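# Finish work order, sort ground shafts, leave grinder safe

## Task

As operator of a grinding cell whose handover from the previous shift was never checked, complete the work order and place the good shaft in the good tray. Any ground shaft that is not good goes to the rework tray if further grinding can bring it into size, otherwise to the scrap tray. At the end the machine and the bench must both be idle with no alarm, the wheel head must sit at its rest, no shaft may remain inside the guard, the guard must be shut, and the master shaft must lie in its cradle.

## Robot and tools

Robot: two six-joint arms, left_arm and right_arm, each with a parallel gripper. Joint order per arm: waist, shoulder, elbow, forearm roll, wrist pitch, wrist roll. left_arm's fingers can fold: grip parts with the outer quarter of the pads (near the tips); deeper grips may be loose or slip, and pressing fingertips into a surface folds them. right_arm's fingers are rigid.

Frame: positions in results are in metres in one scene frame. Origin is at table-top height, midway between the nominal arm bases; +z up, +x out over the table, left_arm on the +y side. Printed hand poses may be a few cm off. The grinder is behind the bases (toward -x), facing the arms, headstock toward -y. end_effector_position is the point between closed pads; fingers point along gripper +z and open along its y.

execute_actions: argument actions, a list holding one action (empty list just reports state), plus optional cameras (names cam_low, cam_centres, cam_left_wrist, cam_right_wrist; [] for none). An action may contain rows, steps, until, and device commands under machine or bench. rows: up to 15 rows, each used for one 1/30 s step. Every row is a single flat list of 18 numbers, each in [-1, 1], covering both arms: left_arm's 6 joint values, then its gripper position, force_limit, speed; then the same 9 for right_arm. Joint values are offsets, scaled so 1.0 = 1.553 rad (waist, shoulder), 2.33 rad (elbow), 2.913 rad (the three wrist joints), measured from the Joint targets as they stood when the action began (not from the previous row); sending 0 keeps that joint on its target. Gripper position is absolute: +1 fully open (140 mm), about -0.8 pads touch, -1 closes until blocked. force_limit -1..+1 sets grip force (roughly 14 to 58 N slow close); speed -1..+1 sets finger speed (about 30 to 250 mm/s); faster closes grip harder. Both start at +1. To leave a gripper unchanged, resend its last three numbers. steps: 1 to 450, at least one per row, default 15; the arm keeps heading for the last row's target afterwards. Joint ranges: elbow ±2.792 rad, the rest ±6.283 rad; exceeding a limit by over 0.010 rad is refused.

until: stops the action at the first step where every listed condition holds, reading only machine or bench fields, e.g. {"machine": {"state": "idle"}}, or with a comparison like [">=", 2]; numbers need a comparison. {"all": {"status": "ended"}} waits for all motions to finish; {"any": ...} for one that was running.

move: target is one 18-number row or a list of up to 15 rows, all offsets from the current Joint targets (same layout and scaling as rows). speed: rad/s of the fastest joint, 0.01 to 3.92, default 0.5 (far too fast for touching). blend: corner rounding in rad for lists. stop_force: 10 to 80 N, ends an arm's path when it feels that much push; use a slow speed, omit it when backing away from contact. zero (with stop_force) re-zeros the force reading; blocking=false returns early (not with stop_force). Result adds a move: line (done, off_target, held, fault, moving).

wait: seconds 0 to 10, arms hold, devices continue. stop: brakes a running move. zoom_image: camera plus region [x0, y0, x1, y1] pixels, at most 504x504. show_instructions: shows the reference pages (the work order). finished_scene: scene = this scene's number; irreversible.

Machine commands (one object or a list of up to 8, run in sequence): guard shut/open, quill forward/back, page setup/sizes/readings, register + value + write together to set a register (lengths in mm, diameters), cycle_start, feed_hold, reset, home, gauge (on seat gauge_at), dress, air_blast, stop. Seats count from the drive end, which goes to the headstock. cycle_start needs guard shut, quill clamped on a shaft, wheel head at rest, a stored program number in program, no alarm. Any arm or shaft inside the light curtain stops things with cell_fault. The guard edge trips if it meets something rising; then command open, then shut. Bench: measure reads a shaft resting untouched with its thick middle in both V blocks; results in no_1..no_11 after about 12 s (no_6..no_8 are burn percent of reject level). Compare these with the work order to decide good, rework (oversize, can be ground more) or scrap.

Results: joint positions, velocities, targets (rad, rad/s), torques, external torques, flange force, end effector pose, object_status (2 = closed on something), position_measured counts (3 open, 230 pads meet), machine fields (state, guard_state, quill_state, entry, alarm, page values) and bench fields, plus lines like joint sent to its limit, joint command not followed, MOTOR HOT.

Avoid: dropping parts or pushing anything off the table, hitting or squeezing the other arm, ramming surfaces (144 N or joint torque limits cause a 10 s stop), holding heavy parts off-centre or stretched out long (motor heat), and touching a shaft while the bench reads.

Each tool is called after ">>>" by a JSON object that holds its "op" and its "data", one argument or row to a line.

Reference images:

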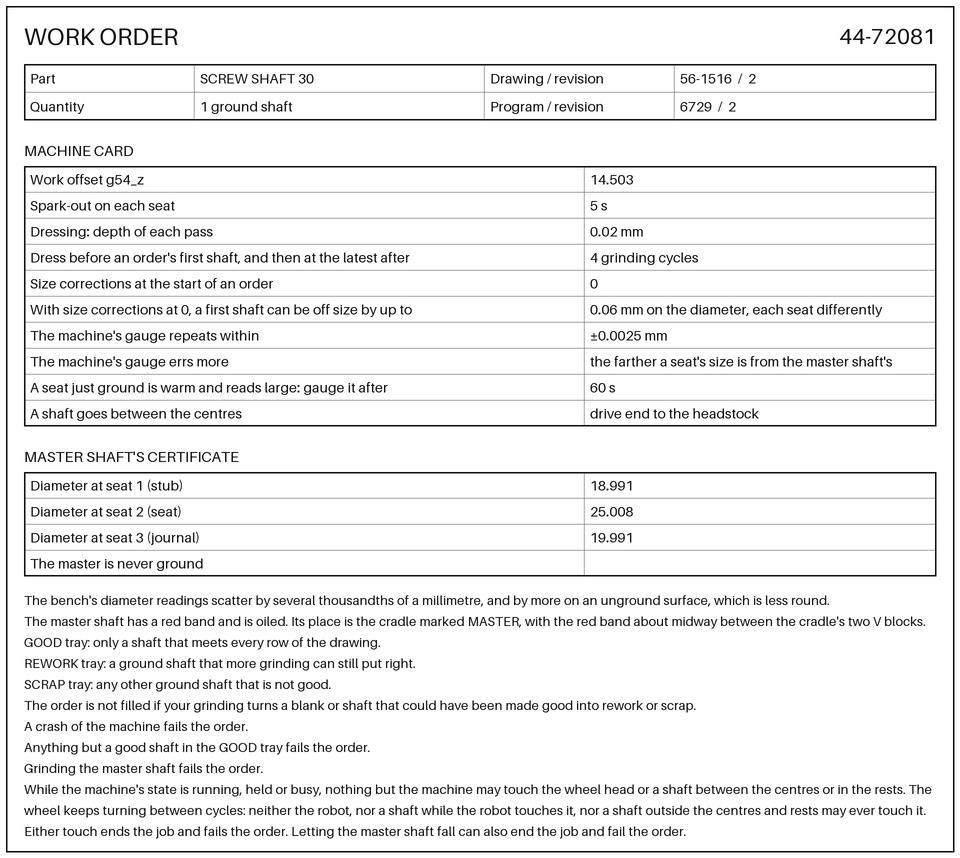

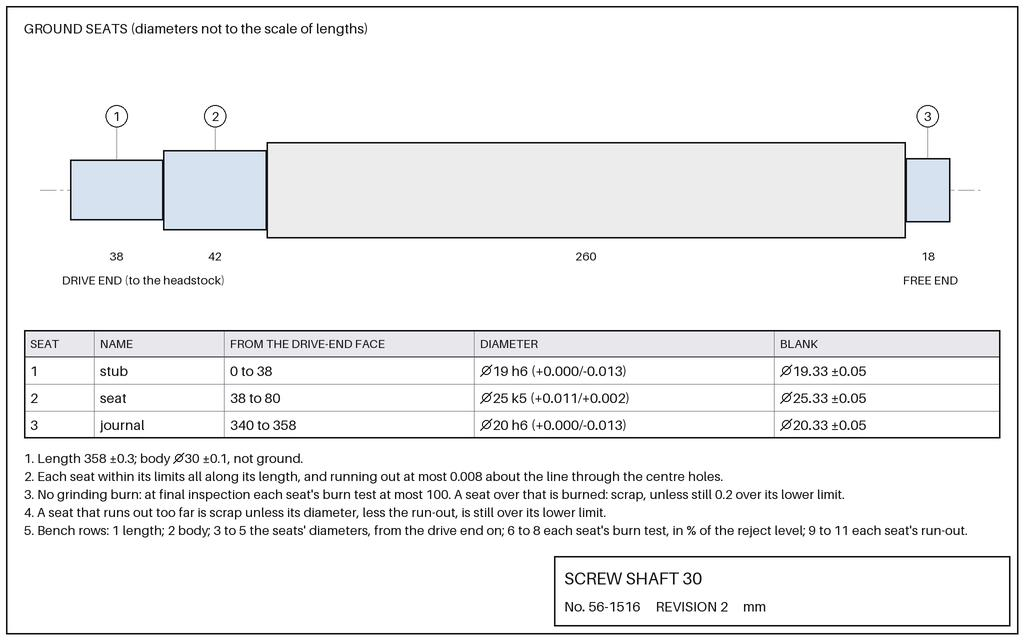

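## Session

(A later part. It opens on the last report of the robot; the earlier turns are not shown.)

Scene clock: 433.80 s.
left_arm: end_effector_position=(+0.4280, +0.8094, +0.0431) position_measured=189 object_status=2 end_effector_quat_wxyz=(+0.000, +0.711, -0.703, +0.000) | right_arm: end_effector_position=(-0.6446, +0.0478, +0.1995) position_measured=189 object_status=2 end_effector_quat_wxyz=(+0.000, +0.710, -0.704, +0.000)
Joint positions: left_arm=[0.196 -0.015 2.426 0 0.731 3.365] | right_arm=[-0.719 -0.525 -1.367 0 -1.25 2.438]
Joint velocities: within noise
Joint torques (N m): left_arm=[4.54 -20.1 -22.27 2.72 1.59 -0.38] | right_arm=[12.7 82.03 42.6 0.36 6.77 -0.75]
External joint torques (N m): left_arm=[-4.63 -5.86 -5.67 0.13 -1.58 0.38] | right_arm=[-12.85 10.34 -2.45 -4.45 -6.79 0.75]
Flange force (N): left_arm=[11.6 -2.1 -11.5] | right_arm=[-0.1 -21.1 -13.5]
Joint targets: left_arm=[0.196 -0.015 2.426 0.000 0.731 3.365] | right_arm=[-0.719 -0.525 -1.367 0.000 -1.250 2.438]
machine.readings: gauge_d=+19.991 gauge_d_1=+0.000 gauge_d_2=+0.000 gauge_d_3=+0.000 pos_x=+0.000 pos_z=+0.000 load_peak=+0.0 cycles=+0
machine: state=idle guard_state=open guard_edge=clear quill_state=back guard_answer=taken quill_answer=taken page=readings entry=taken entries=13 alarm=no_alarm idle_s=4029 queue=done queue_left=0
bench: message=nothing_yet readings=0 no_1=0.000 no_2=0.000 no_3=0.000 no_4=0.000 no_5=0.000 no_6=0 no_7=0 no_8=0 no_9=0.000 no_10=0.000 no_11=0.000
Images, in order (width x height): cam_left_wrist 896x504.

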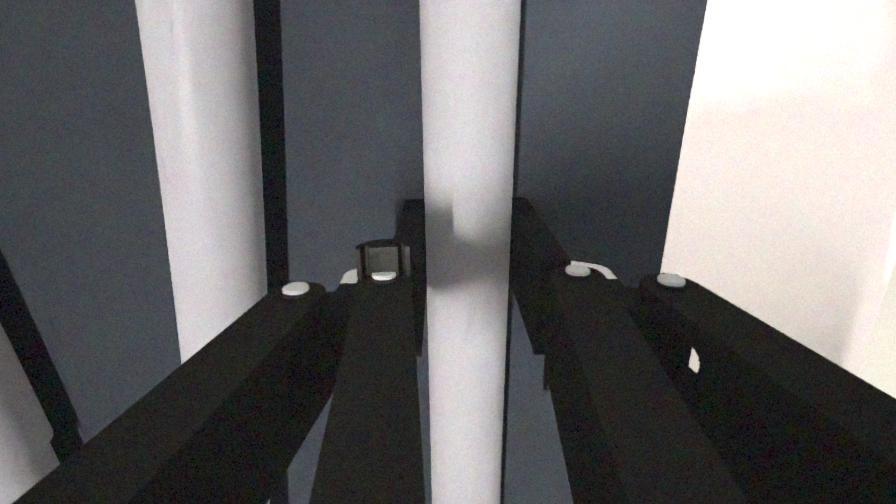

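>>> {"op": "move", "data": {
  "target": [
    [0,0,0,0,0,0,-1,1,-0.5,-0.0081,-0.0094,0.0104,0,-0.0033,-0.0043,-1,1,-0.5],
    [0,-0.0779,-0.0332,0,0.0679,0,-1,1,-0.5,-0.0081,0.0073,0.0405,0,-0.0363,-0.0043,-1,1,-0.5],
    [0,-0.1790,-0.1374,0,0.2052,0,-1,1,-0.5,-0.0081,0.0180,0.1762,0,-0.1506,-0.0043,-1,1,-0.5]
  ],
  "speed": [0.015,0.08,0.3],
  "cameras": ["cam_centres","cam_left_wrist","cam_right_wrist"]
}}

Scene clock: 452.33 s.
left_arm: end_effector_position=(+0.4280, +0.8094, +0.2990) position_measured=189 object_status=2 end_effector_quat_wxyz=(+0.000, +0.711, -0.703, +0.000) | right_arm: end_effector_position=(-0.6447, +0.0618, +0.4499) position_measured=189 object_status=2 end_effector_quat_wxyz=(+0.000, +0.710, -0.704, +0.000)
Joint positions: left_arm=[0.196 -0.293 2.106 0 1.328 3.365] | right_arm=[-0.732 -0.497 -0.956 0 -1.688 2.426]
Joint velocities: within noise
Joint torques (N m): left_arm=[3.03 -17.8 -53.32 3.71 0.86 -0.04] | right_arm=[1.96 110.09 51.92 -3.92 -0.2 -0.31]
External joint torques (N m): left_arm=[-3.1 7.09 12.65 0.42 -0.86 0.04] | right_arm=[-2.21 -18.15 -9.96 -0.37 0.16 0.3]
Flange force (N): left_arm=[8.8 0.1 24.4] | right_arm=[-5.5 2.5 17.6]
Joint targets: left_arm=[0.196 -0.293 2.106 0.000 1.328 3.365] | right_arm=[-0.732 -0.497 -0.956 0.000 -1.688 2.426]
machine.readings: gauge_d=+19.991 gauge_d_1=+0.000 gauge_d_2=+0.000 gauge_d_3=+0.000 pos_x=+0.000 pos_z=+0.000 load_peak=+0.0 cycles=+0
machine: state=idle guard_state=open guard_edge=clear quill_state=back guard_answer=taken quill_answer=taken page=readings entry=taken entries=13 alarm=no_alarm idle_s=4048 queue=done queue_left=0
bench: message=nothing_yet readings=0 no_1=0.000 no_2=0.000 no_3=0.000 no_4=0.000 no_5=0.000 no_6=0 no_7=0 no_8=0 no_9=0.000 no_10=0.000 no_11=0.000
move: done
Images, in order (width x height): cam_centres 896x504, cam_left_wrist 896x504, cam_right_wrist 896x504.

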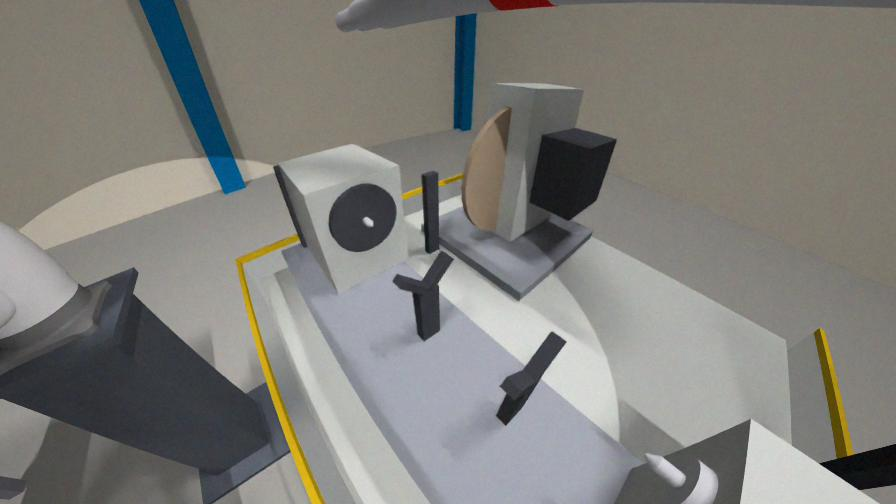

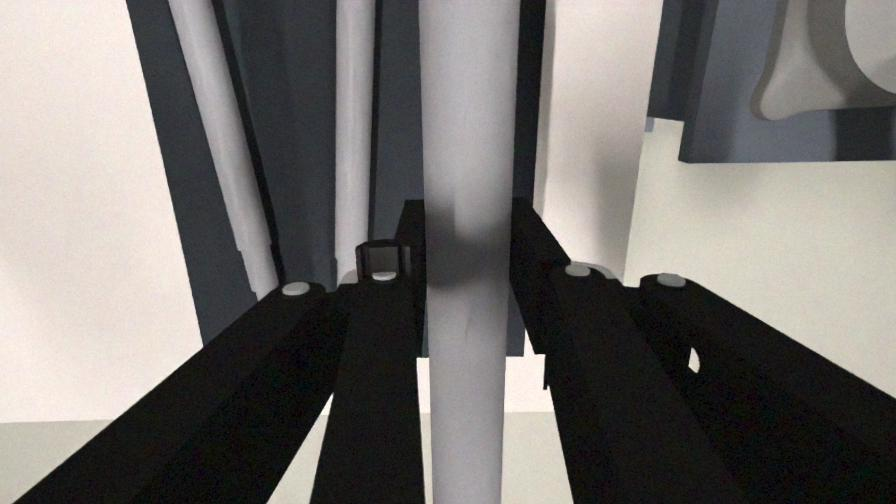

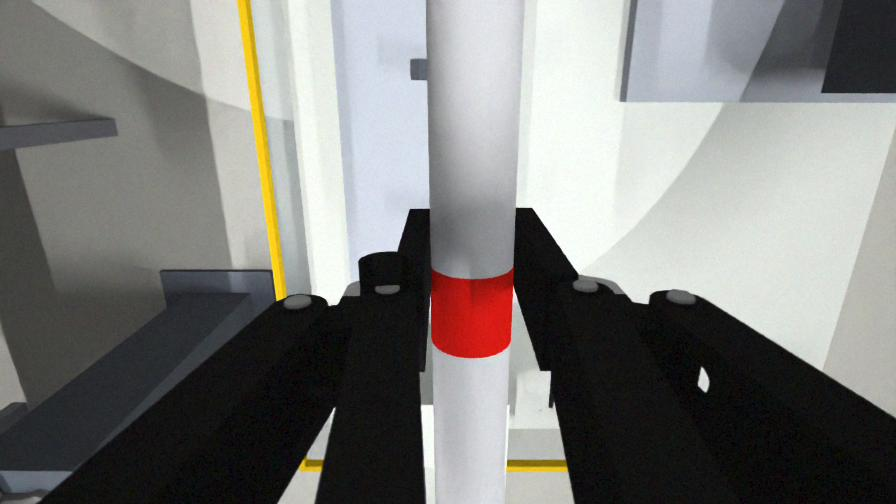

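>>> {"op": "move", "data": {
  "target": [
    [0,0,0,0,0,0,-1,1,-0.5,-0.4623,0.2231,-0.1627,0,0.0110,0,-1,1,-0.5],
    [0,0,0,0,0,0,-1,1,-0.5,-0.8171,0.2234,-0.1627,0,0.0110,-0.5239,-1,1,-0.5]
  ],
  "speed": 0.7,
  "blend": [0.1,0],
  "cameras": []
}}

Scene clock: 462.90 s.
left_arm: end_effector_position=(+0.4280, +0.8094, +0.2991) position_measured=189 object_status=2 end_effector_quat_wxyz=(+0.000, +0.711, -0.703, +0.000) | right_arm: end_effector_position=(+0.2678, +0.0655, +0.5002) position_measured=189 object_status=2 end_effector_quat_wxyz=(+0.000, +0.794, -0.608, +0.000)
Joint positions: left_arm=[0.196 -0.293 2.106 0 1.328 3.365] | right_arm=[-2.001 -0.15 -1.335 0 -1.656 0.9]
Joint velocities: within noise
Joint torques (N m): left_arm=[2.96 -16.43 -52.45 3.67 0.59 -0.03] | right_arm=[2.84 71.33 51.47 -4.05 -0.44 -0.48]
External joint torques (N m): left_arm=[-2.77 5.23 11.67 0.48 -0.59 0.03] | right_arm=[-2.83 -13.41 -9.31 -0.31 0.39 0.48]
Flange force (N): left_arm=[8.7 2.5 21.5] | right_arm=[-0.8 -5.6 17.1]
Joint targets: left_arm=[0.196 -0.293 2.106 0.000 1.328 3.365] | right_arm=[-2.001 -0.150 -1.335 0.000 -1.656 0.899]
machine.readings: gauge_d=+19.991 gauge_d_1=+0.000 gauge_d_2=+0.000 gauge_d_3=+0.000 pos_x=+0.000 pos_z=+0.000 load_peak=+0.0 cycles=+0
machine: state=idle guard_state=open guard_edge=clear quill_state=back guard_answer=taken quill_answer=taken page=readings entry=taken entries=13 alarm=no_alarm idle_s=4058 queue=done queue_left=0
bench: message=nothing_yet readings=0 no_1=0.000 no_2=0.000 no_3=0.000 no_4=0.000 no_5=0.000 no_6=0 no_7=0 no_8=0 no_9=0.000 no_10=0.000 no_11=0.000
move: done
No camera images: "cameras" was empty.

>>> {"op": "move", "data": {
  "target": [
    [0,0,0,0,0,0,-1,1,-0.5,-0.1477,-0.5005,0.2881,0,0.0362,-0.5324,-1,1,-0.5],
    [0,0,0,0,0,0,-1,1,-0.5,-0.1477,-0.5091,0.2450,0,0.0752,-0.5324,-1,1,-0.5]
  ],
  "speed": [0.6,0.12],
  "cameras": ["cam_right_wrist"]
}}

Scene clock: 477.13 s.
left_arm: end_effector_position=(+0.4280, +0.8094, +0.2991) position_measured=189 object_status=2 end_effector_quat_wxyz=(+0.000, +0.711, -0.703, +0.000) | right_arm: end_effector_position=(+0.6335, +0.3104, +0.1298) position_measured=189 object_status=2 end_effector_quat_wxyz=(+0.000, +1.000, +0.008, +0.000)
Joint positions: left_arm=[0.196 -0.293 2.106 0 1.328 3.365] | right_arm=[-2.231 -0.941 -0.764 0 -1.437 -0.651]
Joint velocities: within noise
Joint torques (N m): left_arm=[3.16 -16.29 -52.53 3.68 0.58 -0.03] | right_arm=[1.61 149.39 50.24 -4 -0.64 -0.33]
External joint torques (N m): left_arm=[-3.14 5.37 11.89 0.45 -0.57 0.03] | right_arm=[-1.47 -22.88 -8.19 -0.35 0.66 0.33]
Flange force (N): left_arm=[9.7 2.3 21.9] | right_arm=[10.6 -11.3 18.0]
Joint targets: left_arm=[0.196 -0.293 2.106 0.000 1.328 3.365] | right_arm=[-2.231 -0.941 -0.764 0.000 -1.437 -0.651]
machine.readings: gauge_d=+19.991 gauge_d_1=+0.000 gauge_d_2=+0.000 gauge_d_3=+0.000 pos_x=+0.000 pos_z=+0.000 load_peak=+0.0 cycles=+0
machine: state=idle guard_state=open guard_edge=clear quill_state=back guard_answer=taken quill_answer=taken page=readings entry=taken entries=13 alarm=no_alarm idle_s=4072 queue=done queue_left=0
bench: message=nothing_yet readings=0 no_1=0.000 no_2=0.000 no_3=0.000 no_4=0.000 no_5=0.000 no_6=0 no_7=0 no_8=0 no_9=0.000 no_10=0.000 no_11=0.000
move: done
Images, in order (width x height): cam_right_wrist 896x504.

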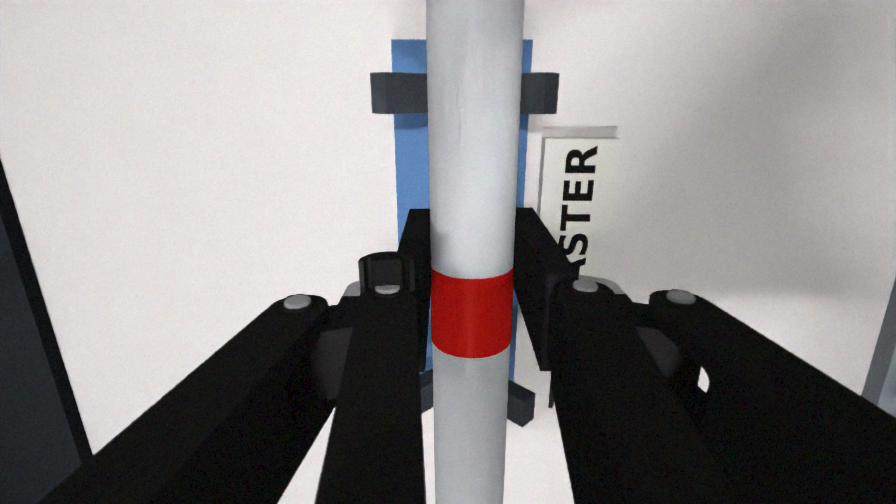

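>>> {"op": "move", "data": {
  "target": [0,0,0,0,0,0,-1,1,-0.5,0,-0.0171,-0.0290,0,0.0323,0,-1,1,-0.5],
  "speed": 0.022,
  "stop_force": 12,
  "cameras": []
}}

>>> {"op": "execute_actions", "data": {
  "actions": [
    {"rows":[[0,0,0,0,0,0,-1,1,-0.5,0,0,0,0,0,0,0.2,1,-1]],"steps":75}
  ],
  "cameras": ["cam_right_wrist"]
}}

Scene clock: 487.80 s.
left_arm: end_effector_position=(+0.4280, +0.8094, +0.2991) position_measured=189 object_status=2 end_effector_quat_wxyz=(+0.000, +0.711, -0.703, +0.000) | right_arm: end_effector_position=(+0.6339, +0.3110, +0.0811) position_measured=189 object_status=2 end_effector_quat_wxyz=(+0.000, +1.000, +0.008, +0.000)
Joint positions: left_arm=[0.196 -0.293 2.106 0 1.328 3.365] | right_arm=[-2.231 -0.961 -0.815 0 -1.366 -0.651]
Joint velocities: within noise
Joint torques (N m): left_arm=[3.14 -16.36 -52.61 3.66 0.64 -0.06] | right_arm=[-8.4 132.02 35.42 -7.41 -5.63 -0.39]
External joint torques (N m): left_arm=[-3.15 5.6 11.93 0.48 -0.63 0.06] | right_arm=[8.5 -4.81 6.11 3.11 5.66 0.39]
Flange force (N): left_arm=[9.5 1.9 22.2] | right_arm=[8.9 -24.2 4.3]
Joint targets: left_arm=[0.196 -0.293 2.106 0.000 1.328 3.365] | right_arm=[-2.231 -0.961 -0.815 0.000 -1.366 -0.651]
machine.readings: gauge_d=+19.991 gauge_d_1=+0.000 gauge_d_2=+0.000 gauge_d_3=+0.000 pos_x=+0.000 pos_z=+0.000 load_peak=+0.0 cycles=+0
machine: state=idle guard_state=open guard_edge=clear quill_state=back guard_answer=taken quill_answer=taken page=readings entry=taken entries=13 alarm=no_alarm idle_s=4083 queue=done queue_left=0
bench: message=nothing_yet readings=0 no_1=0.000 no_2=0.000 no_3=0.000 no_4=0.000 no_5=0.000 no_6=0 no_7=0 no_8=0 no_9=0.000 no_10=0.000 no_11=0.000
move: contact (right_arm); right_arm: the wrist pitch is farthest, 0.023 rad from its target
No camera images: "cameras" was empty.

Scene clock: 490.50 s.
left_arm: end_effector_position=(+0.4280, +0.8094, +0.2991) position_measured=189 object_status=2 end_effector_quat_wxyz=(+0.000, +0.711, -0.703, +0.000) | right_arm: end_effector_position=(+0.6339, +0.3110, +0.0811) position_measured=104 object_status=3 end_effector_quat_wxyz=(+0.000, +1.000, +0.008, +0.000)
Joint positions: left_arm=[0.196 -0.293 2.106 0 1.328 3.365] | right_arm=[-2.231 -0.961 -0.815 0 -1.366 -0.651]
Joint velocities: within noise
Joint torques (N m): left_arm=[3.25 -16.1 -52.4 3.65 0.63 -0.01] | right_arm=[1.66 131.6 41.38 -4.04 -0.29 -0.33]
External joint torques (N m): left_arm=[-3.19 5.41 11.76 0.48 -0.63 0.01] | right_arm=[-1.72 -4.22 0.19 -0.27 0.31 0.33]
Flange force (N): left_arm=[9.8 2.0 21.8] | right_arm=[6.9 -6.4 2.2]
Joint targets: left_arm=[0.196 -0.293 2.106 0.000 1.328 3.365] | right_arm=[-2.231 -0.961 -0.815 0.000 -1.366 -0.651]
machine.readings: gauge_d=+19.991 gauge_d_1=+0.000 gauge_d_2=+0.000 gauge_d_3=+0.000 pos_x=+0.000 pos_z=+0.000 load_peak=+0.0 cycles=+0
machine: state=idle guard_state=open guard_edge=clear quill_state=back guard_answer=taken quill_answer=taken page=readings entry=taken entries=13 alarm=no_alarm idle_s=4086 queue=done queue_left=0
bench: message=nothing_yet readings=0 no_1=0.000 no_2=0.000 no_3=0.000 no_4=0.000 no_5=0.000 no_6=0 no_7=0 no_8=0 no_9=0.000 no_10=0.000 no_11=0.000
Images, in order (width x height): cam_right_wrist 896x504.

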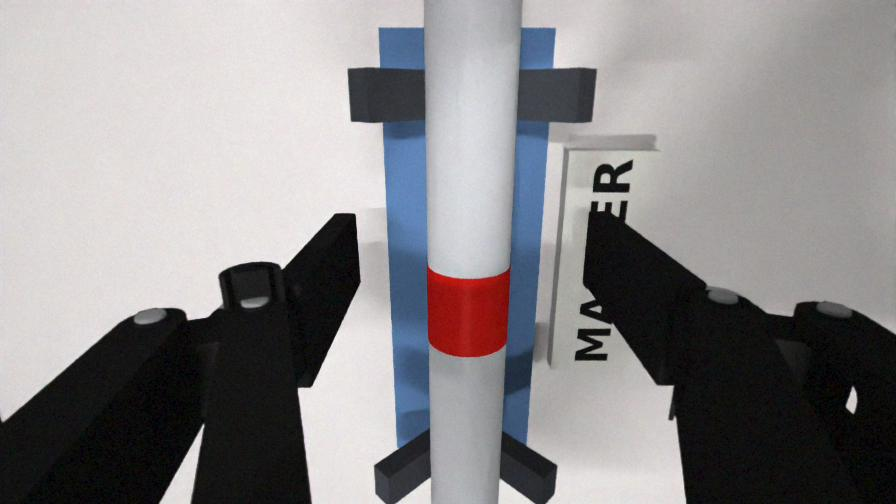

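>>> {"op": "move", "data": {
  "target": [
    [0,0,0,0,0,0,-1,1,-0.5,0,0.0217,0.0649,0,-0.0633,0,0.2,1,-1],
    [0,0,0,0,0,0,-1,1,-0.5,-0.5596,0.5222,-0.2232,0,-0.0996,1.0,0.2,1,-1],
    [-0.7923,0.5210,-0.3109,0,-0.0289,0.0999,-1,1,-0.5,-0.5596,0.5222,-0.2232,0,-0.0996,1.0,0.2,1,-1]
  ],
  "speed": [0.2,1.3,0.5],
  "cameras": ["cam_left_wrist","cam_right_wrist","cam_low"]
}}

Scene clock: 529.00 s.
left_arm: end_effector_position=(+0.5643, +0.0088, +0.1994) position_measured=189 object_status=2 end_effector_quat_wxyz=(+0.000, -0.030, +1.000, +0.000) | right_arm: end_effector_position=(+0.6297, -0.5095, +0.5008) position_measured=104 object_status=3 end_effector_quat_wxyz=(+0.000, +0.308, +0.952, +0.000)
Joint positions: left_arm=[-1.035 0.516 1.382 0 1.244 3.656] | right_arm=[-3.1 -0.149 -1.335 0 -1.657 2.262]
Joint velocities: within noise
Joint torques (N m): left_arm=[5.14 -106.83 -50.42 3.61 0.71 -0.11] | right_arm=[1.89 59.81 42.05 -3.99 -0.39 -0.26]
External joint torques (N m): left_arm=[-5.45 15.9 10.66 0.42 -0.69 0.11] | right_arm=[-1.86 -2.14 0.03 -0.3 0.34 0.26]
Flange force (N): left_arm=[6.6 -1.4 20.7] | right_arm=[-4.4 0.2 0.2]
Joint targets: left_arm=[-1.035 0.516 1.382 0.000 1.244 3.656] | right_arm=[-3.100 -0.149 -1.335 0.000 -1.657 2.262]
machine.readings: gauge_d=+19.991 gauge_d_1=+0.000 gauge_d_2=+0.000 gauge_d_3=+0.000 pos_x=+0.000 pos_z=+0.000 load_peak=+0.0 cycles=+0
machine: state=idle guard_state=open guard_edge=clear quill_state=back guard_answer=taken quill_answer=taken page=readings entry=taken entries=13 alarm=no_alarm idle_s=4124 queue=done queue_left=0
bench: message=nothing_yet readings=0 no_1=0.000 no_2=0.000 no_3=0.000 no_4=0.000 no_5=0.000 no_6=0 no_7=0 no_8=0 no_9=0.000 no_10=0.000 no_11=0.000
move: done
Images, in order (width x height): cam_low 896x504, cam_left_wrist 896x504, cam_right_wrist 896x504.

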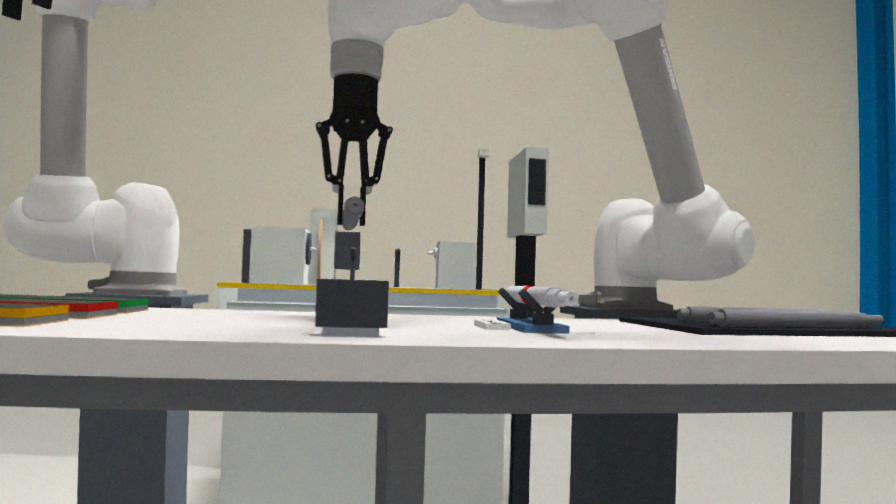

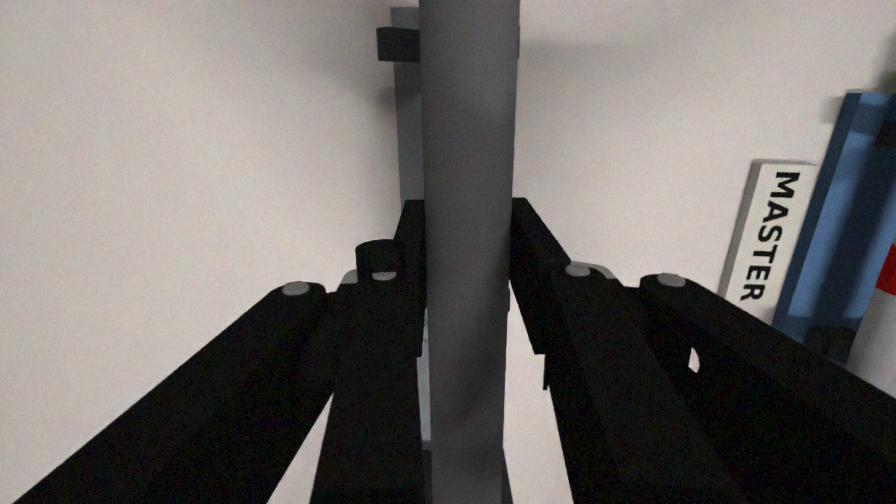

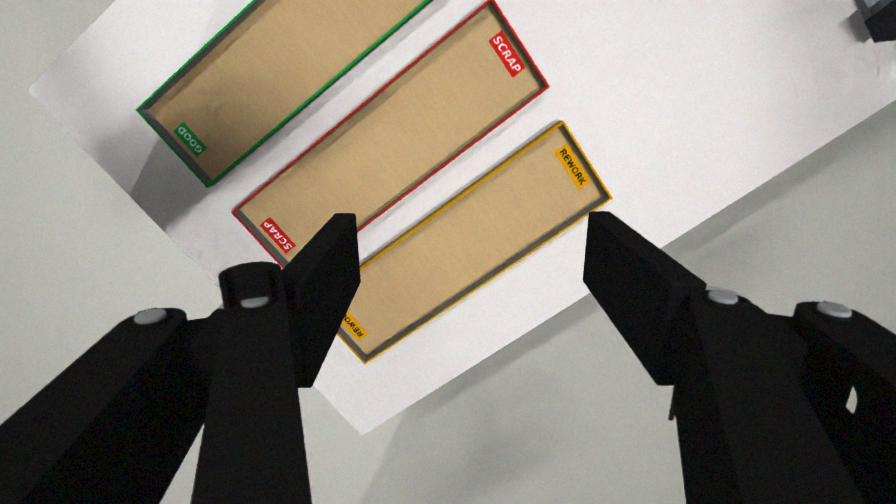

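>>> {"op": "move", "data": {
  "target": [-0.0042,0.0349,0.0245,0,-0.0383,-0.0076,-1,1,-0.5,0,0,0,0,0,0,0.2,1,-1],
  "speed": 0.1,
  "cameras": ["cam_left_wrist"]
}}

Scene clock: 556.03 s.
left_arm: end_effector_position=(+0.5628, +0.0008, +0.1244) position_measured=189 object_status=2 end_effector_quat_wxyz=(+0.000, -0.038, +0.999, +0.000) | right_arm: end_effector_position=(+0.6297, -0.5095, +0.5008) position_measured=104 object_status=3 end_effector_quat_wxyz=(+0.000, +0.308, +0.952, +0.000)
Joint positions: left_arm=[-1.042 0.57 1.439 0 1.133 3.633] | right_arm=[-3.1 -0.149 -1.335 0 -1.657 2.262]
Joint velocities: within noise
Joint torques (N m): left_arm=[3.13 -108.01 -49.13 3.41 0.92 -0.06] | right_arm=[1.51 59.89 42.12 -3.98 -0.42 -0.29]
External joint torques (N m): left_arm=[-3.07 13.81 11.04 0.47 -0.91 0.06] | right_arm=[-1.5 -2.12 0.05 -0.33 0.38 0.29]
Flange force (N): left_arm=[7.0 4.8 20.1] | right_arm=[-4.0 0.6 0.3]
Joint targets: left_arm=[-1.042 0.570 1.439 0.000 1.133 3.633] | right_arm=[-3.100 -0.149 -1.335 0.000 -1.657 2.262]
machine.readings: gauge_d=+19.991 gauge_d_1=+0.000 gauge_d_2=+0.000 gauge_d_3=+0.000 pos_x=+0.000 pos_z=+0.000 load_peak=+0.0 cycles=+0
machine: state=idle guard_state=open guard_edge=clear quill_state=back guard_answer=taken quill_answer=taken page=readings entry=taken entries=13 alarm=no_alarm idle_s=4150 queue=done queue_left=0
bench: message=nothing_yet readings=0 no_1=0.000 no_2=0.000 no_3=0.000 no_4=0.000 no_5=0.000 no_6=0 no_7=0 no_8=0 no_9=0.000 no_10=0.000 no_11=0.000
move: done
Images, in order (width x height): cam_left_wrist 896x504.

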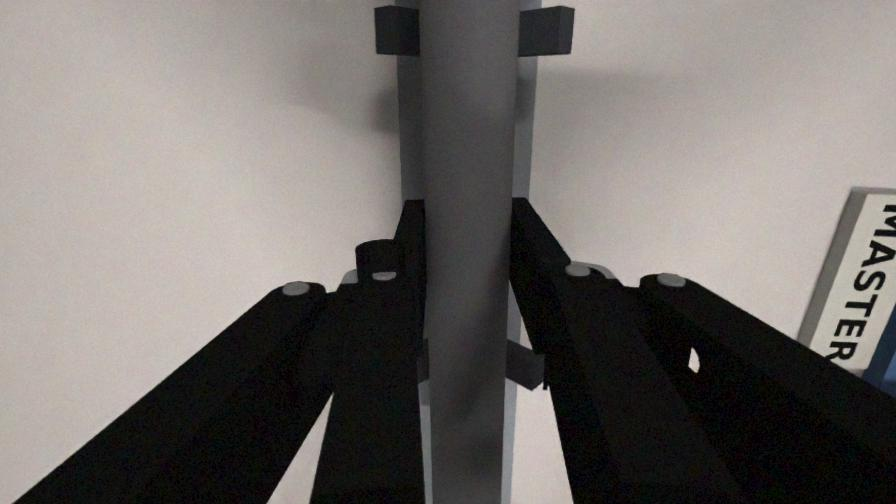

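>>> {"op": "move", "data": {
  "target": [0.0002,-0.0014,0.0017,0,-0.0007,0.0061,-1,1,-0.5,0,0,0,0,0,0,0.2,1,-1],
  "speed": 0.05,
  "cameras": ["cam_left_wrist"]
}}

>>> {"op": "move", "data": {
  "target": [0,0.0267,0.0176,0,-0.0283,0,-1,1,-0.5,0,0,0,0,0,0,0.2,1,-1],
  "speed": 0.02,
  "stop_force": 12,
  "cameras": ["cam_left_wrist"]
}}

Scene clock: 574.60 s.
left_arm: end_effector_position=(+0.5622, +0.0022, +0.1241) position_measured=189 object_status=2 end_effector_quat_wxyz=(+0.000, -0.029, +1.000, +0.000) | right_arm: end_effector_position=(+0.6297, -0.5095, +0.5008) position_measured=104 object_status=3 end_effector_quat_wxyz=(+0.000, +0.308, +0.952, +0.000)
Joint positions: left_arm=[-1.042 0.568 1.443 0 1.131 3.651] | right_arm=[-3.1 -0.149 -1.335 0 -1.657 2.262]
Joint velocities: within noise
Joint torques (N m): left_arm=[3.05 -108.92 -48.98 3.41 0.68 0.03] | right_arm=[2.01 59.89 42.09 -3.99 -0.41 -0.31]
External joint torques (N m): left_arm=[-3.13 15.73 11.16 0.43 -0.67 -0.03] | right_arm=[-2 -2.11 -0.11 -0.29 0.36 0.31]
Flange force (N): left_arm=[5.8 2.2 21.1] | right_arm=[-4.2 -0.1 0.6]
Joint targets: left_arm=[-1.041 0.568 1.443 0.000 1.131 3.651] | right_arm=[-3.100 -0.149 -1.335 0.000 -1.657 2.262]
machine.readings: gauge_d=+19.991 gauge_d_1=+0.000 gauge_d_2=+0.000 gauge_d_3=+0.000 pos_x=+0.000 pos_z=+0.000 load_peak=+0.0 cycles=+0
machine: state=idle guard_state=open guard_edge=clear quill_state=back guard_answer=taken quill_answer=taken page=readings entry=taken entries=13 alarm=no_alarm idle_s=4169 queue=done queue_left=0
bench: message=nothing_yet readings=0 no_1=0.000 no_2=0.000 no_3=0.000 no_4=0.000 no_5=0.000 no_6=0 no_7=0 no_8=0 no_9=0.000 no_10=0.000 no_11=0.000
move: done
Images, in order (width x height): cam_left_wrist 896x504.

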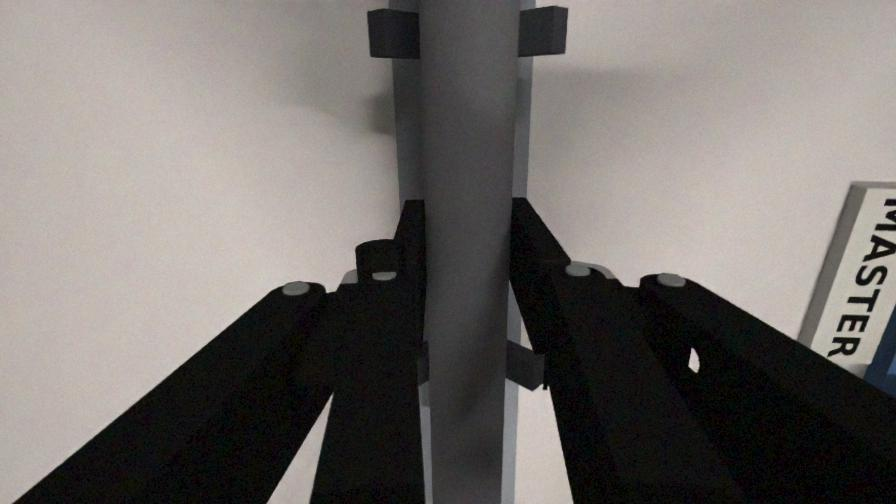

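Scene clock: 578.70 s.
left_arm: end_effector_position=(+0.5624, +0.0020, +0.0773) position_measured=189 object_status=2 end_effector_quat_wxyz=(+0.000, -0.029, +1.000, +0.000) | right_arm: end_effector_position=(+0.6297, -0.5095, +0.5008) position_measured=104 object_status=3 end_effector_quat_wxyz=(+0.000, +0.308, +0.952, +0.000)
Joint positions: left_arm=[-1.041 0.603 1.477 0 1.061 3.651] | right_arm=[-3.1 -0.149 -1.335 0 -1.657 2.262]
Joint velocities: within noise
Joint torques (N m): left_arm=[1.8 -89.59 -39.84 2.85 -2.47 -0.06] | right_arm=[1.91 59.98 42.07 -3.98 -0.44 -0.36]
External joint torques (N m): left_arm=[-1.58 -5.98 3.19 0.88 2.49 0.06] | right_arm=[-1.9 -2.21 0.1 -0.32 0.4 0.36]
Flange force (N): left_arm=[8.8 10.8 -6.2] | right_arm=[-4.5 0.4 0.2]
Joint targets: left_arm=[-1.041 0.603 1.477 0.000 1.061 3.651] | right_arm=[-3.100 -0.149 -1.335 0.000 -1.657 2.262]
machine.readings: gauge_d=+19.991 gauge_d_1=+0.000 gauge_d_2=+0.000 gauge_d_3=+0.000 pos_x=+0.000 pos_z=+0.000 load_peak=+0.0 cycles=+0
machine: state=idle guard_state=open guard_edge=clear quill_state=back guard_answer=taken quill_answer=taken page=readings entry=taken entries=13 alarm=no_alarm idle_s=4173 queue=done queue_left=0
bench: message=nothing_yet readings=0 no_1=0.000 no_2=0.000 no_3=0.000 no_4=0.000 no_5=0.000 no_6=0 no_7=0 no_8=0 no_9=0.000 no_10=0.000 no_11=0.000
move: contact (left_arm); left_arm: the wrist pitch is farthest, 0.012 rad from its target
Images, in order (width x height): cam_left_wrist 896x504.

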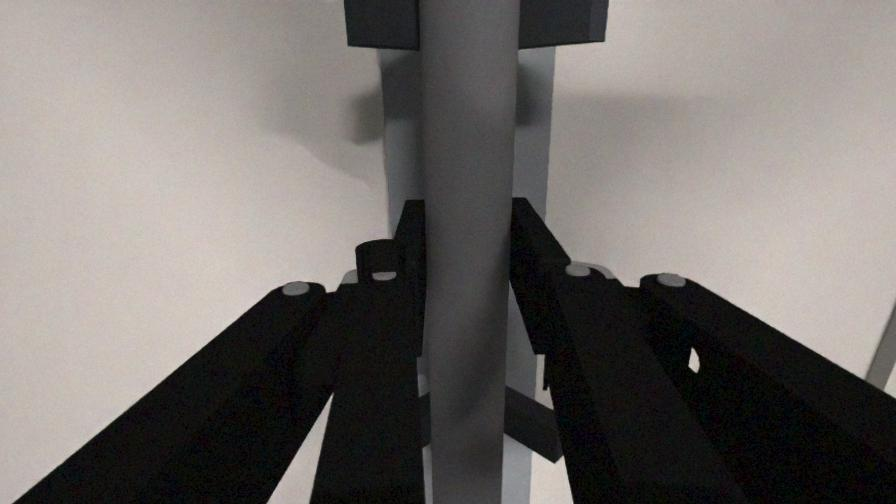

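>>> {"op": "execute_actions", "data": {
  "actions": [
    {"rows":[[0,0,0,0,0,0,0.2,0,-1,0,0,0,0,0,0,0.2,1,-1]],"steps":75}
  ],
  "cameras": ["cam_left_wrist"]
}}

Scene clock: 585.10 s.
left_arm: end_effector_position=(+0.5624, +0.0020, +0.0773) position_measured=104 object_status=3 end_effector_quat_wxyz=(+0.000, -0.029, +1.000, +0.000) | right_arm: end_effector_position=(+0.6297, -0.5095, +0.5008) position_measured=104 object_status=3 end_effector_quat_wxyz=(+0.000, +0.308, +0.952, +0.000)
Joint positions: left_arm=[-1.041 0.603 1.477 0 1.061 3.651] | right_arm=[-3.1 -0.149 -1.335 0 -1.657 2.262]
Joint velocities: within noise
Joint torques (N m): left_arm=[3.24 -95.87 -38.6 3.4 0.59 -0.01] | right_arm=[1.84 60.05 41.92 -3.93 -0.38 -0.34]
External joint torques (N m): left_arm=[-3.39 0.43 1.97 0.32 -0.57 0.01] | right_arm=[-1.92 -2.08 0.34 -0.38 0.34 0.34]
Flange force (N): left_arm=[6.0 2.1 2.5] | right_arm=[-4.8 0.5 -0.3]
Joint targets: left_arm=[-1.041 0.603 1.477 0.000 1.061 3.651] | right_arm=[-3.100 -0.149 -1.335 0.000 -1.657 2.262]
machine.readings: gauge_d=+19.991 gauge_d_1=+0.000 gauge_d_2=+0.000 gauge_d_3=+0.000 pos_x=+0.000 pos_z=+0.000 load_peak=+0.0 cycles=+0
machine: state=idle guard_state=open guard_edge=clear quill_state=back guard_answer=taken quill_answer=taken page=readings entry=taken entries=13 alarm=no_alarm idle_s=4179 queue=done queue_left=0
bench: message=nothing_yet readings=0 no_1=0.000 no_2=0.000 no_3=0.000 no_4=0.000 no_5=0.000 no_6=0 no_7=0 no_8=0 no_9=0.000 no_10=0.000 no_11=0.000
Images, in order (width x height): cam_left_wrist 896x504.

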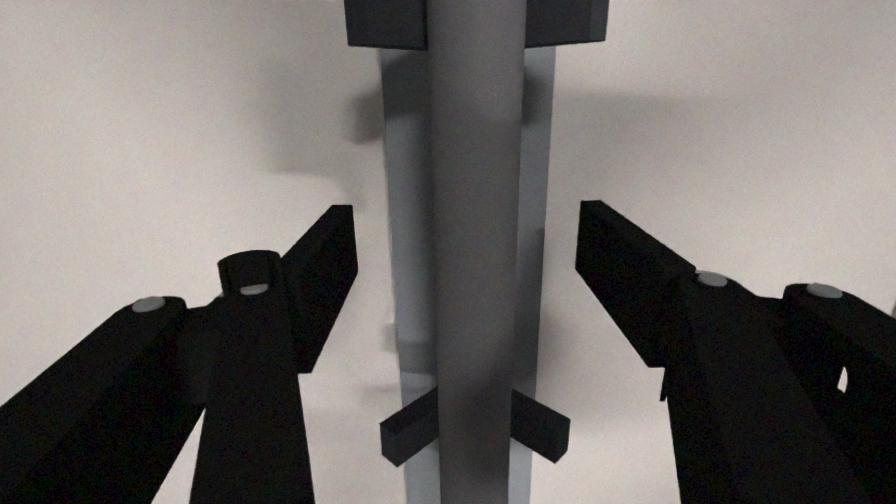

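>>> {"op": "execute_actions", "data": {
  "actions": [
    {"bench":{"measure":true},"machine":[{"guard":"shut"},{"air_blast":true},{"guard":"open"}],"steps":450,"until":{"bench":{"readings":[">",0]}}}
  ],
  "cameras": []
}}

Scene clock: 599.93 s.
left_arm: end_effector_position=(+0.5624, +0.0020, +0.0773) position_measured=104 object_status=3 end_effector_quat_wxyz=(+0.000, -0.029, +1.000, +0.000) | right_arm: end_effector_position=(+0.6297, -0.5095, +0.5008) position_measured=104 object_status=3 end_effector_quat_wxyz=(+0.000, +0.308, +0.952, +0.000)
Joint positions: left_arm=[-1.041 0.603 1.477 0 1.061 3.651] | right_arm=[-3.1 -0.149 -1.335 0 -1.657 2.262]
Joint velocities: within noise
Joint torques (N m): left_arm=[3.11 -96.08 -38.58 3.42 0.57 -0.04] | right_arm=[1.64 59.91 42.13 -4.02 -0.4 -0.27]
External joint torques (N m): left_arm=[-3.4 1.63 2.23 0.27 -0.55 0.04] | right_arm=[-1.7 -2.33 -0.14 -0.27 0.36 0.27]
Flange force (N): left_arm=[5.4 1.2 3.6] | right_arm=[-4.2 0.4 0.6]
Joint targets: left_arm=[-1.041 0.603 1.477 0.000 1.061 3.651] | right_arm=[-3.100 -0.149 -1.335 0.000 -1.657 2.262]
Tool commands: left_gripper/position=+0.2 left_gripper/force_limit=+0.0 left_gripper/speed=-1.0 right_gripper/position=+0.2 right_gripper/force_limit=+1.0 right_gripper/speed=-1.0
machine.readings: gauge_d=+19.991 gauge_d_1=+0.000 gauge_d_2=+0.000 gauge_d_3=+0.000 pos_x=+0.000 pos_z=+0.000 load_peak=+0.0 cycles=+0
machine: state=idle guard_state=open guard_edge=clear quill_state=back guard_answer=taken quill_answer=taken page=readings entry=taken entries=14 alarm=no_alarm idle_s=4194 queue=done queue_left=0
bench: message=measure_taken readings=1 no_1=358.003 no_2=29.943 no_3=19.357 no_4=25.320 no_5=20.343 no_6=45 no_7=44 no_8=43 no_9=0.001 no_10=0.004 no_11=0.004
No camera images: "cameras" was empty.

>>> {"op": "move", "data": {
  "target": [
    [0,-0.0560,-0.0409,0,0.0628,0,0.2,0,-1,0,0,0,0,0,0,0.2,1,-1],
    [0.7463,-0.4610,0.1708,0,0.1092,-0.0996,0.2,0,-1,0,0,0,0,0,0,0.2,1,-1],
    [0.7463,-0.4610,0.1708,0,0.1092,-0.0996,0.2,0,-1,0.4570,-0.1835,-0.0736,0,0.1565,0.0076,0.2,1,-1]
  ],
  "speed": [0.15,0.9,0.6],
  "cameras": ["cam_right_wrist"]
}}

Scene clock: 623.60 s.
left_arm: end_effector_position=(+0.5500, +0.8001, +0.3490) position_measured=104 object_status=3 end_effector_quat_wxyz=(+0.000, -0.684, +0.729, +0.000) | right_arm: end_effector_position=(+0.5621, +0.0052, +0.1997) position_measured=104 object_status=3 end_effector_quat_wxyz=(+0.000, -0.031, +1.000, +0.000)
Joint positions: left_arm=[0.118 -0.113 1.875 0 1.379 3.361] | right_arm=[-2.39 -0.434 -1.506 0 -1.201 2.284]
Joint velocities: within noise
Joint torques (N m): left_arm=[3.1 -28.89 -43.28 3.86 0.59 -0.02] | right_arm=[2.26 85.52 39.36 -3.72 -0.08 -0.27]
External joint torques (N m): left_arm=[-3.06 -0.72 2.11 0.32 -0.59 0.02] | right_arm=[-2.51 -2.46 -0.1 -0.29 0.04 0.27]
Flange force (N): left_arm=[7.4 2.6 4.1] | right_arm=[-4.6 0.0 1.6]
Joint targets: left_arm=[0.118 -0.113 1.875 0.000 1.379 3.361] | right_arm=[-2.390 -0.435 -1.506 0.000 -1.201 2.284]
machine.readings: gauge_d=+19.991 gauge_d_1=+0.000 gauge_d_2=+0.000 gauge_d_3=+0.000 pos_x=+0.000 pos_z=+0.000 load_peak=+0.0 cycles=+0
machine: state=idle guard_state=open guard_edge=clear quill_state=back guard_answer=taken quill_answer=taken page=readings entry=taken entries=14 alarm=no_alarm idle_s=4217 queue=done queue_left=0
bench: message=measure_taken readings=1 no_1=358.003 no_2=29.943 no_3=19.357 no_4=25.320 no_5=20.343 no_6=45 no_7=44 no_8=43 no_9=0.001 no_10=0.004 no_11=0.004
move: done
Images, in order (width x height): cam_right_wrist 896x504.

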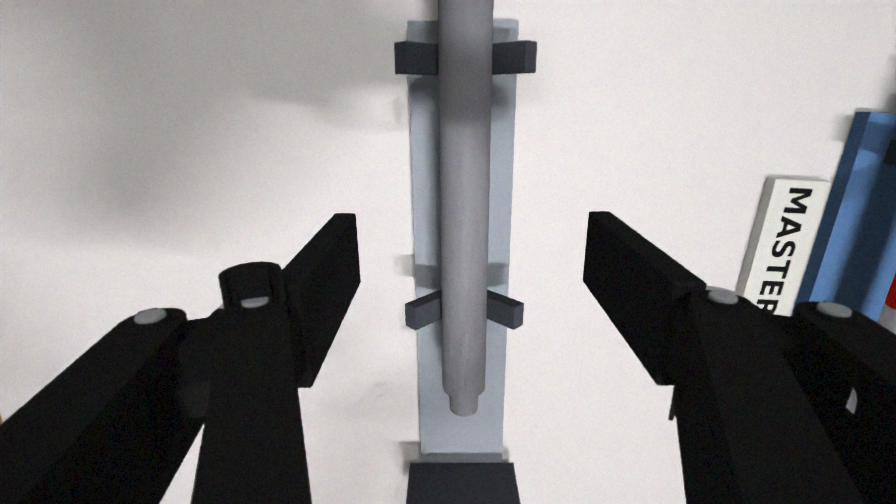

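>>> {"op": "move", "data": {
  "target": [
    [0,0,0,0,0,0,0.2,0,-1,0.0064,-0.0296,-0.0370,0,0.0455,0.0018,0.2,1,-1],
    [0,0,0,0,0,0,0.2,0,-1,0.0064,-0.0507,-0.0499,0,0.0671,0.0018,0.2,1,-1]
  ],
  "speed": [0.15,0.05],
  "cameras": ["cam_right_wrist"]
}}

Scene clock: 643.30 s.
left_arm: end_effector_position=(+0.5500, +0.8001, +0.3490) position_measured=104 object_status=3 end_effector_quat_wxyz=(+0.000, -0.684, +0.729, +0.000) | right_arm: end_effector_position=(+0.5529, +0.0072, +0.0803) position_measured=104 object_status=3 end_effector_quat_wxyz=(+0.000, -0.034, +0.999, +0.000)
Joint positions: left_arm=[0.118 -0.113 1.875 0 1.379 3.361] | right_arm=[-2.38 -0.513 -1.622 0 -1.005 2.289]
Joint velocities: within noise
Joint torques (N m): left_arm=[3.31 -28.78 -43.24 3.84 0.57 -0.07] | right_arm=[1.69 89.87 35.32 -3.34 -0.36 -0.29]
External joint torques (N m): left_arm=[-3.37 -0.58 2.13 0.33 -0.56 0.07] | right_arm=[-1.7 -2.83 0.52 -0.32 0.32 0.29]
Flange force (N): left_arm=[7.9 2.3 4.1] | right_arm=[-4.9 1.6 2.6]
Joint targets: left_arm=[0.118 -0.113 1.875 0.000 1.379 3.361] | right_arm=[-2.380 -0.513 -1.622 0.000 -1.005 2.289]
machine.readings: gauge_d=+19.991 gauge_d_1=+0.000 gauge_d_2=+0.000 gauge_d_3=+0.000 pos_x=+0.000 pos_z=+0.000 load_peak=+0.0 cycles=+0
machine: state=idle guard_state=open guard_edge=clear quill_state=back guard_answer=taken quill_answer=taken page=readings entry=taken entries=14 alarm=no_alarm idle_s=4237 queue=done queue_left=0
bench: message=measure_taken readings=1 no_1=358.003 no_2=29.943 no_3=19.357 no_4=25.320 no_5=20.343 no_6=45 no_7=44 no_8=43 no_9=0.001 no_10=0.004 no_11=0.004
move: done
Images, in order (width x height): cam_right_wrist 896x504.

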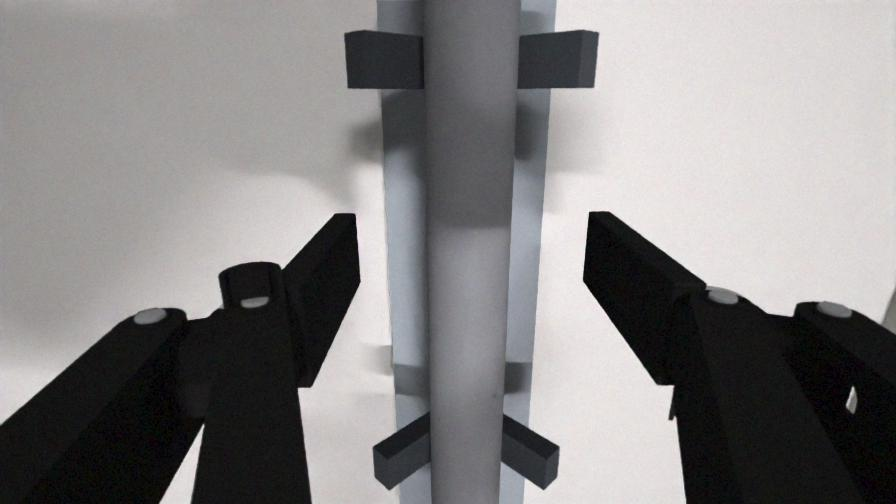

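>>> {"op": "execute_actions", "data": {
  "actions": [
    {"rows":[[0,0,0,0,0,0,0.2,0,-1,0,0,0,0,0,0,-1,1,-0.5]],"steps":75}
  ],
  "cameras": []
}}

>>> {"op": "move", "data": {
  "target": [
    [0,0,0,0,0,0,0.2,0,-1,0,0.0211,0.0129,0,-0.0216,0,-1,1,-0.5],
    [0,0,0,0,0,0,0.2,0,-1,0.2440,0.2342,0.1232,0,-0.2235,0.0463,-1,1,-0.5]
  ],
  "speed": [0.06,0.6],
  "blend": [0.03,0],
  "cameras": []
}}

Scene clock: 655.47 s.
left_arm: end_effector_position=(+0.5500, +0.8001, +0.3490) position_measured=104 object_status=3 end_effector_quat_wxyz=(+0.000, -0.684, +0.729, +0.000) | right_arm: end_effector_position=(+0.5529, +0.0072, +0.0802) position_measured=189 object_status=2 end_effector_quat_wxyz=(+0.000, -0.034, +0.999, +0.000)
Joint positions: left_arm=[0.118 -0.113 1.875 0 1.379 3.361] | right_arm=[-2.38 -0.513 -1.622 0 -1.005 2.289]
Joint velocities: within noise
Joint torques (N m): left_arm=[3.18 -28.85 -43.26 3.88 0.57 -0.05] | right_arm=[33.36 69.93 47.86 9 14.08 -0.73]
External joint torques (N m): left_arm=[-3.29 -0.45 2.06 0.31 -0.58 0.05] | right_arm=[-33.36 17.04 -12.11 -12.65 -14.11 0.73]
Flange force (N): left_arm=[7.6 2.0 4.1] | right_arm=[2.1 -55.4 -28.4]
Joint targets: left_arm=[0.118 -0.113 1.875 0.000 1.379 3.361] | right_arm=[-2.380 -0.513 -1.622 0.000 -1.005 2.289]
machine.readings: gauge_d=+19.991 gauge_d_1=+0.000 gauge_d_2=+0.000 gauge_d_3=+0.000 pos_x=+0.000 pos_z=+0.000 load_peak=+0.0 cycles=+0
machine: state=idle guard_state=open guard_edge=clear quill_state=back guard_answer=taken quill_answer=taken page=readings entry=taken entries=14 alarm=no_alarm idle_s=4249 queue=done queue_left=0
bench: message=measure_taken readings=1 no_1=358.003 no_2=29.943 no_3=19.357 no_4=25.320 no_5=20.343 no_6=45 no_7=44 no_8=43 no_9=0.001 no_10=0.004 no_11=0.004
No camera images: "cameras" was empty.

Scene clock: 658.03 s.
left_arm: end_effector_position=(+0.5500, +0.8001, +0.3490) position_measured=104 object_status=3 end_effector_quat_wxyz=(+0.000, -0.684, +0.729, +0.000) | right_arm: end_effector_position=(+0.2677, +0.0653, +0.5003) position_measured=189 object_status=2 end_effector_quat_wxyz=(+0.000, -0.155, +0.988, +0.000)
Joint positions: left_arm=[0.118 -0.113 1.875 0 1.379 3.361] | right_arm=[-2.001 -0.15 -1.335 0 -1.656 2.424]
Joint velocities: within noise
Joint torques (N m): left_arm=[3.04 -28.92 -43.3 3.85 0.54 -0.07] | right_arm=[2.38 70.75 51.99 -4 -0.21 -0.28]
External joint torques (N m): left_arm=[-2.96 -0.72 2.18 0.33 -0.54 0.07] | right_arm=[-2.48 -13.52 -10.11 -0.27 0.18 0.28]
Flange force (N): left_arm=[7.1 2.8 4.1] | right_arm=[-4.5 -0.2 18.2]
Joint targets: left_arm=[0.118 -0.113 1.875 0.000 1.379 3.361] | right_arm=[-2.001 -0.149 -1.335 0.000 -1.656 2.424]
machine.readings: gauge_d=+19.991 gauge_d_1=+0.000 gauge_d_2=+0.000 gauge_d_3=+0.000 pos_x=+0.000 pos_z=+0.000 load_peak=+0.0 cycles=+0
machine: state=idle guard_state=open guard_edge=clear quill_state=back guard_answer=taken quill_answer=taken page=readings entry=taken entries=14 alarm=no_alarm idle_s=4251 queue=done queue_left=0
bench: message=measure_taken readings=1 no_1=358.003 no_2=29.943 no_3=19.357 no_4=25.320 no_5=20.343 no_6=45 no_7=44 no_8=43 no_9=0.001 no_10=0.004 no_11=0.004
move: done
No camera images: "cameras" was empty.


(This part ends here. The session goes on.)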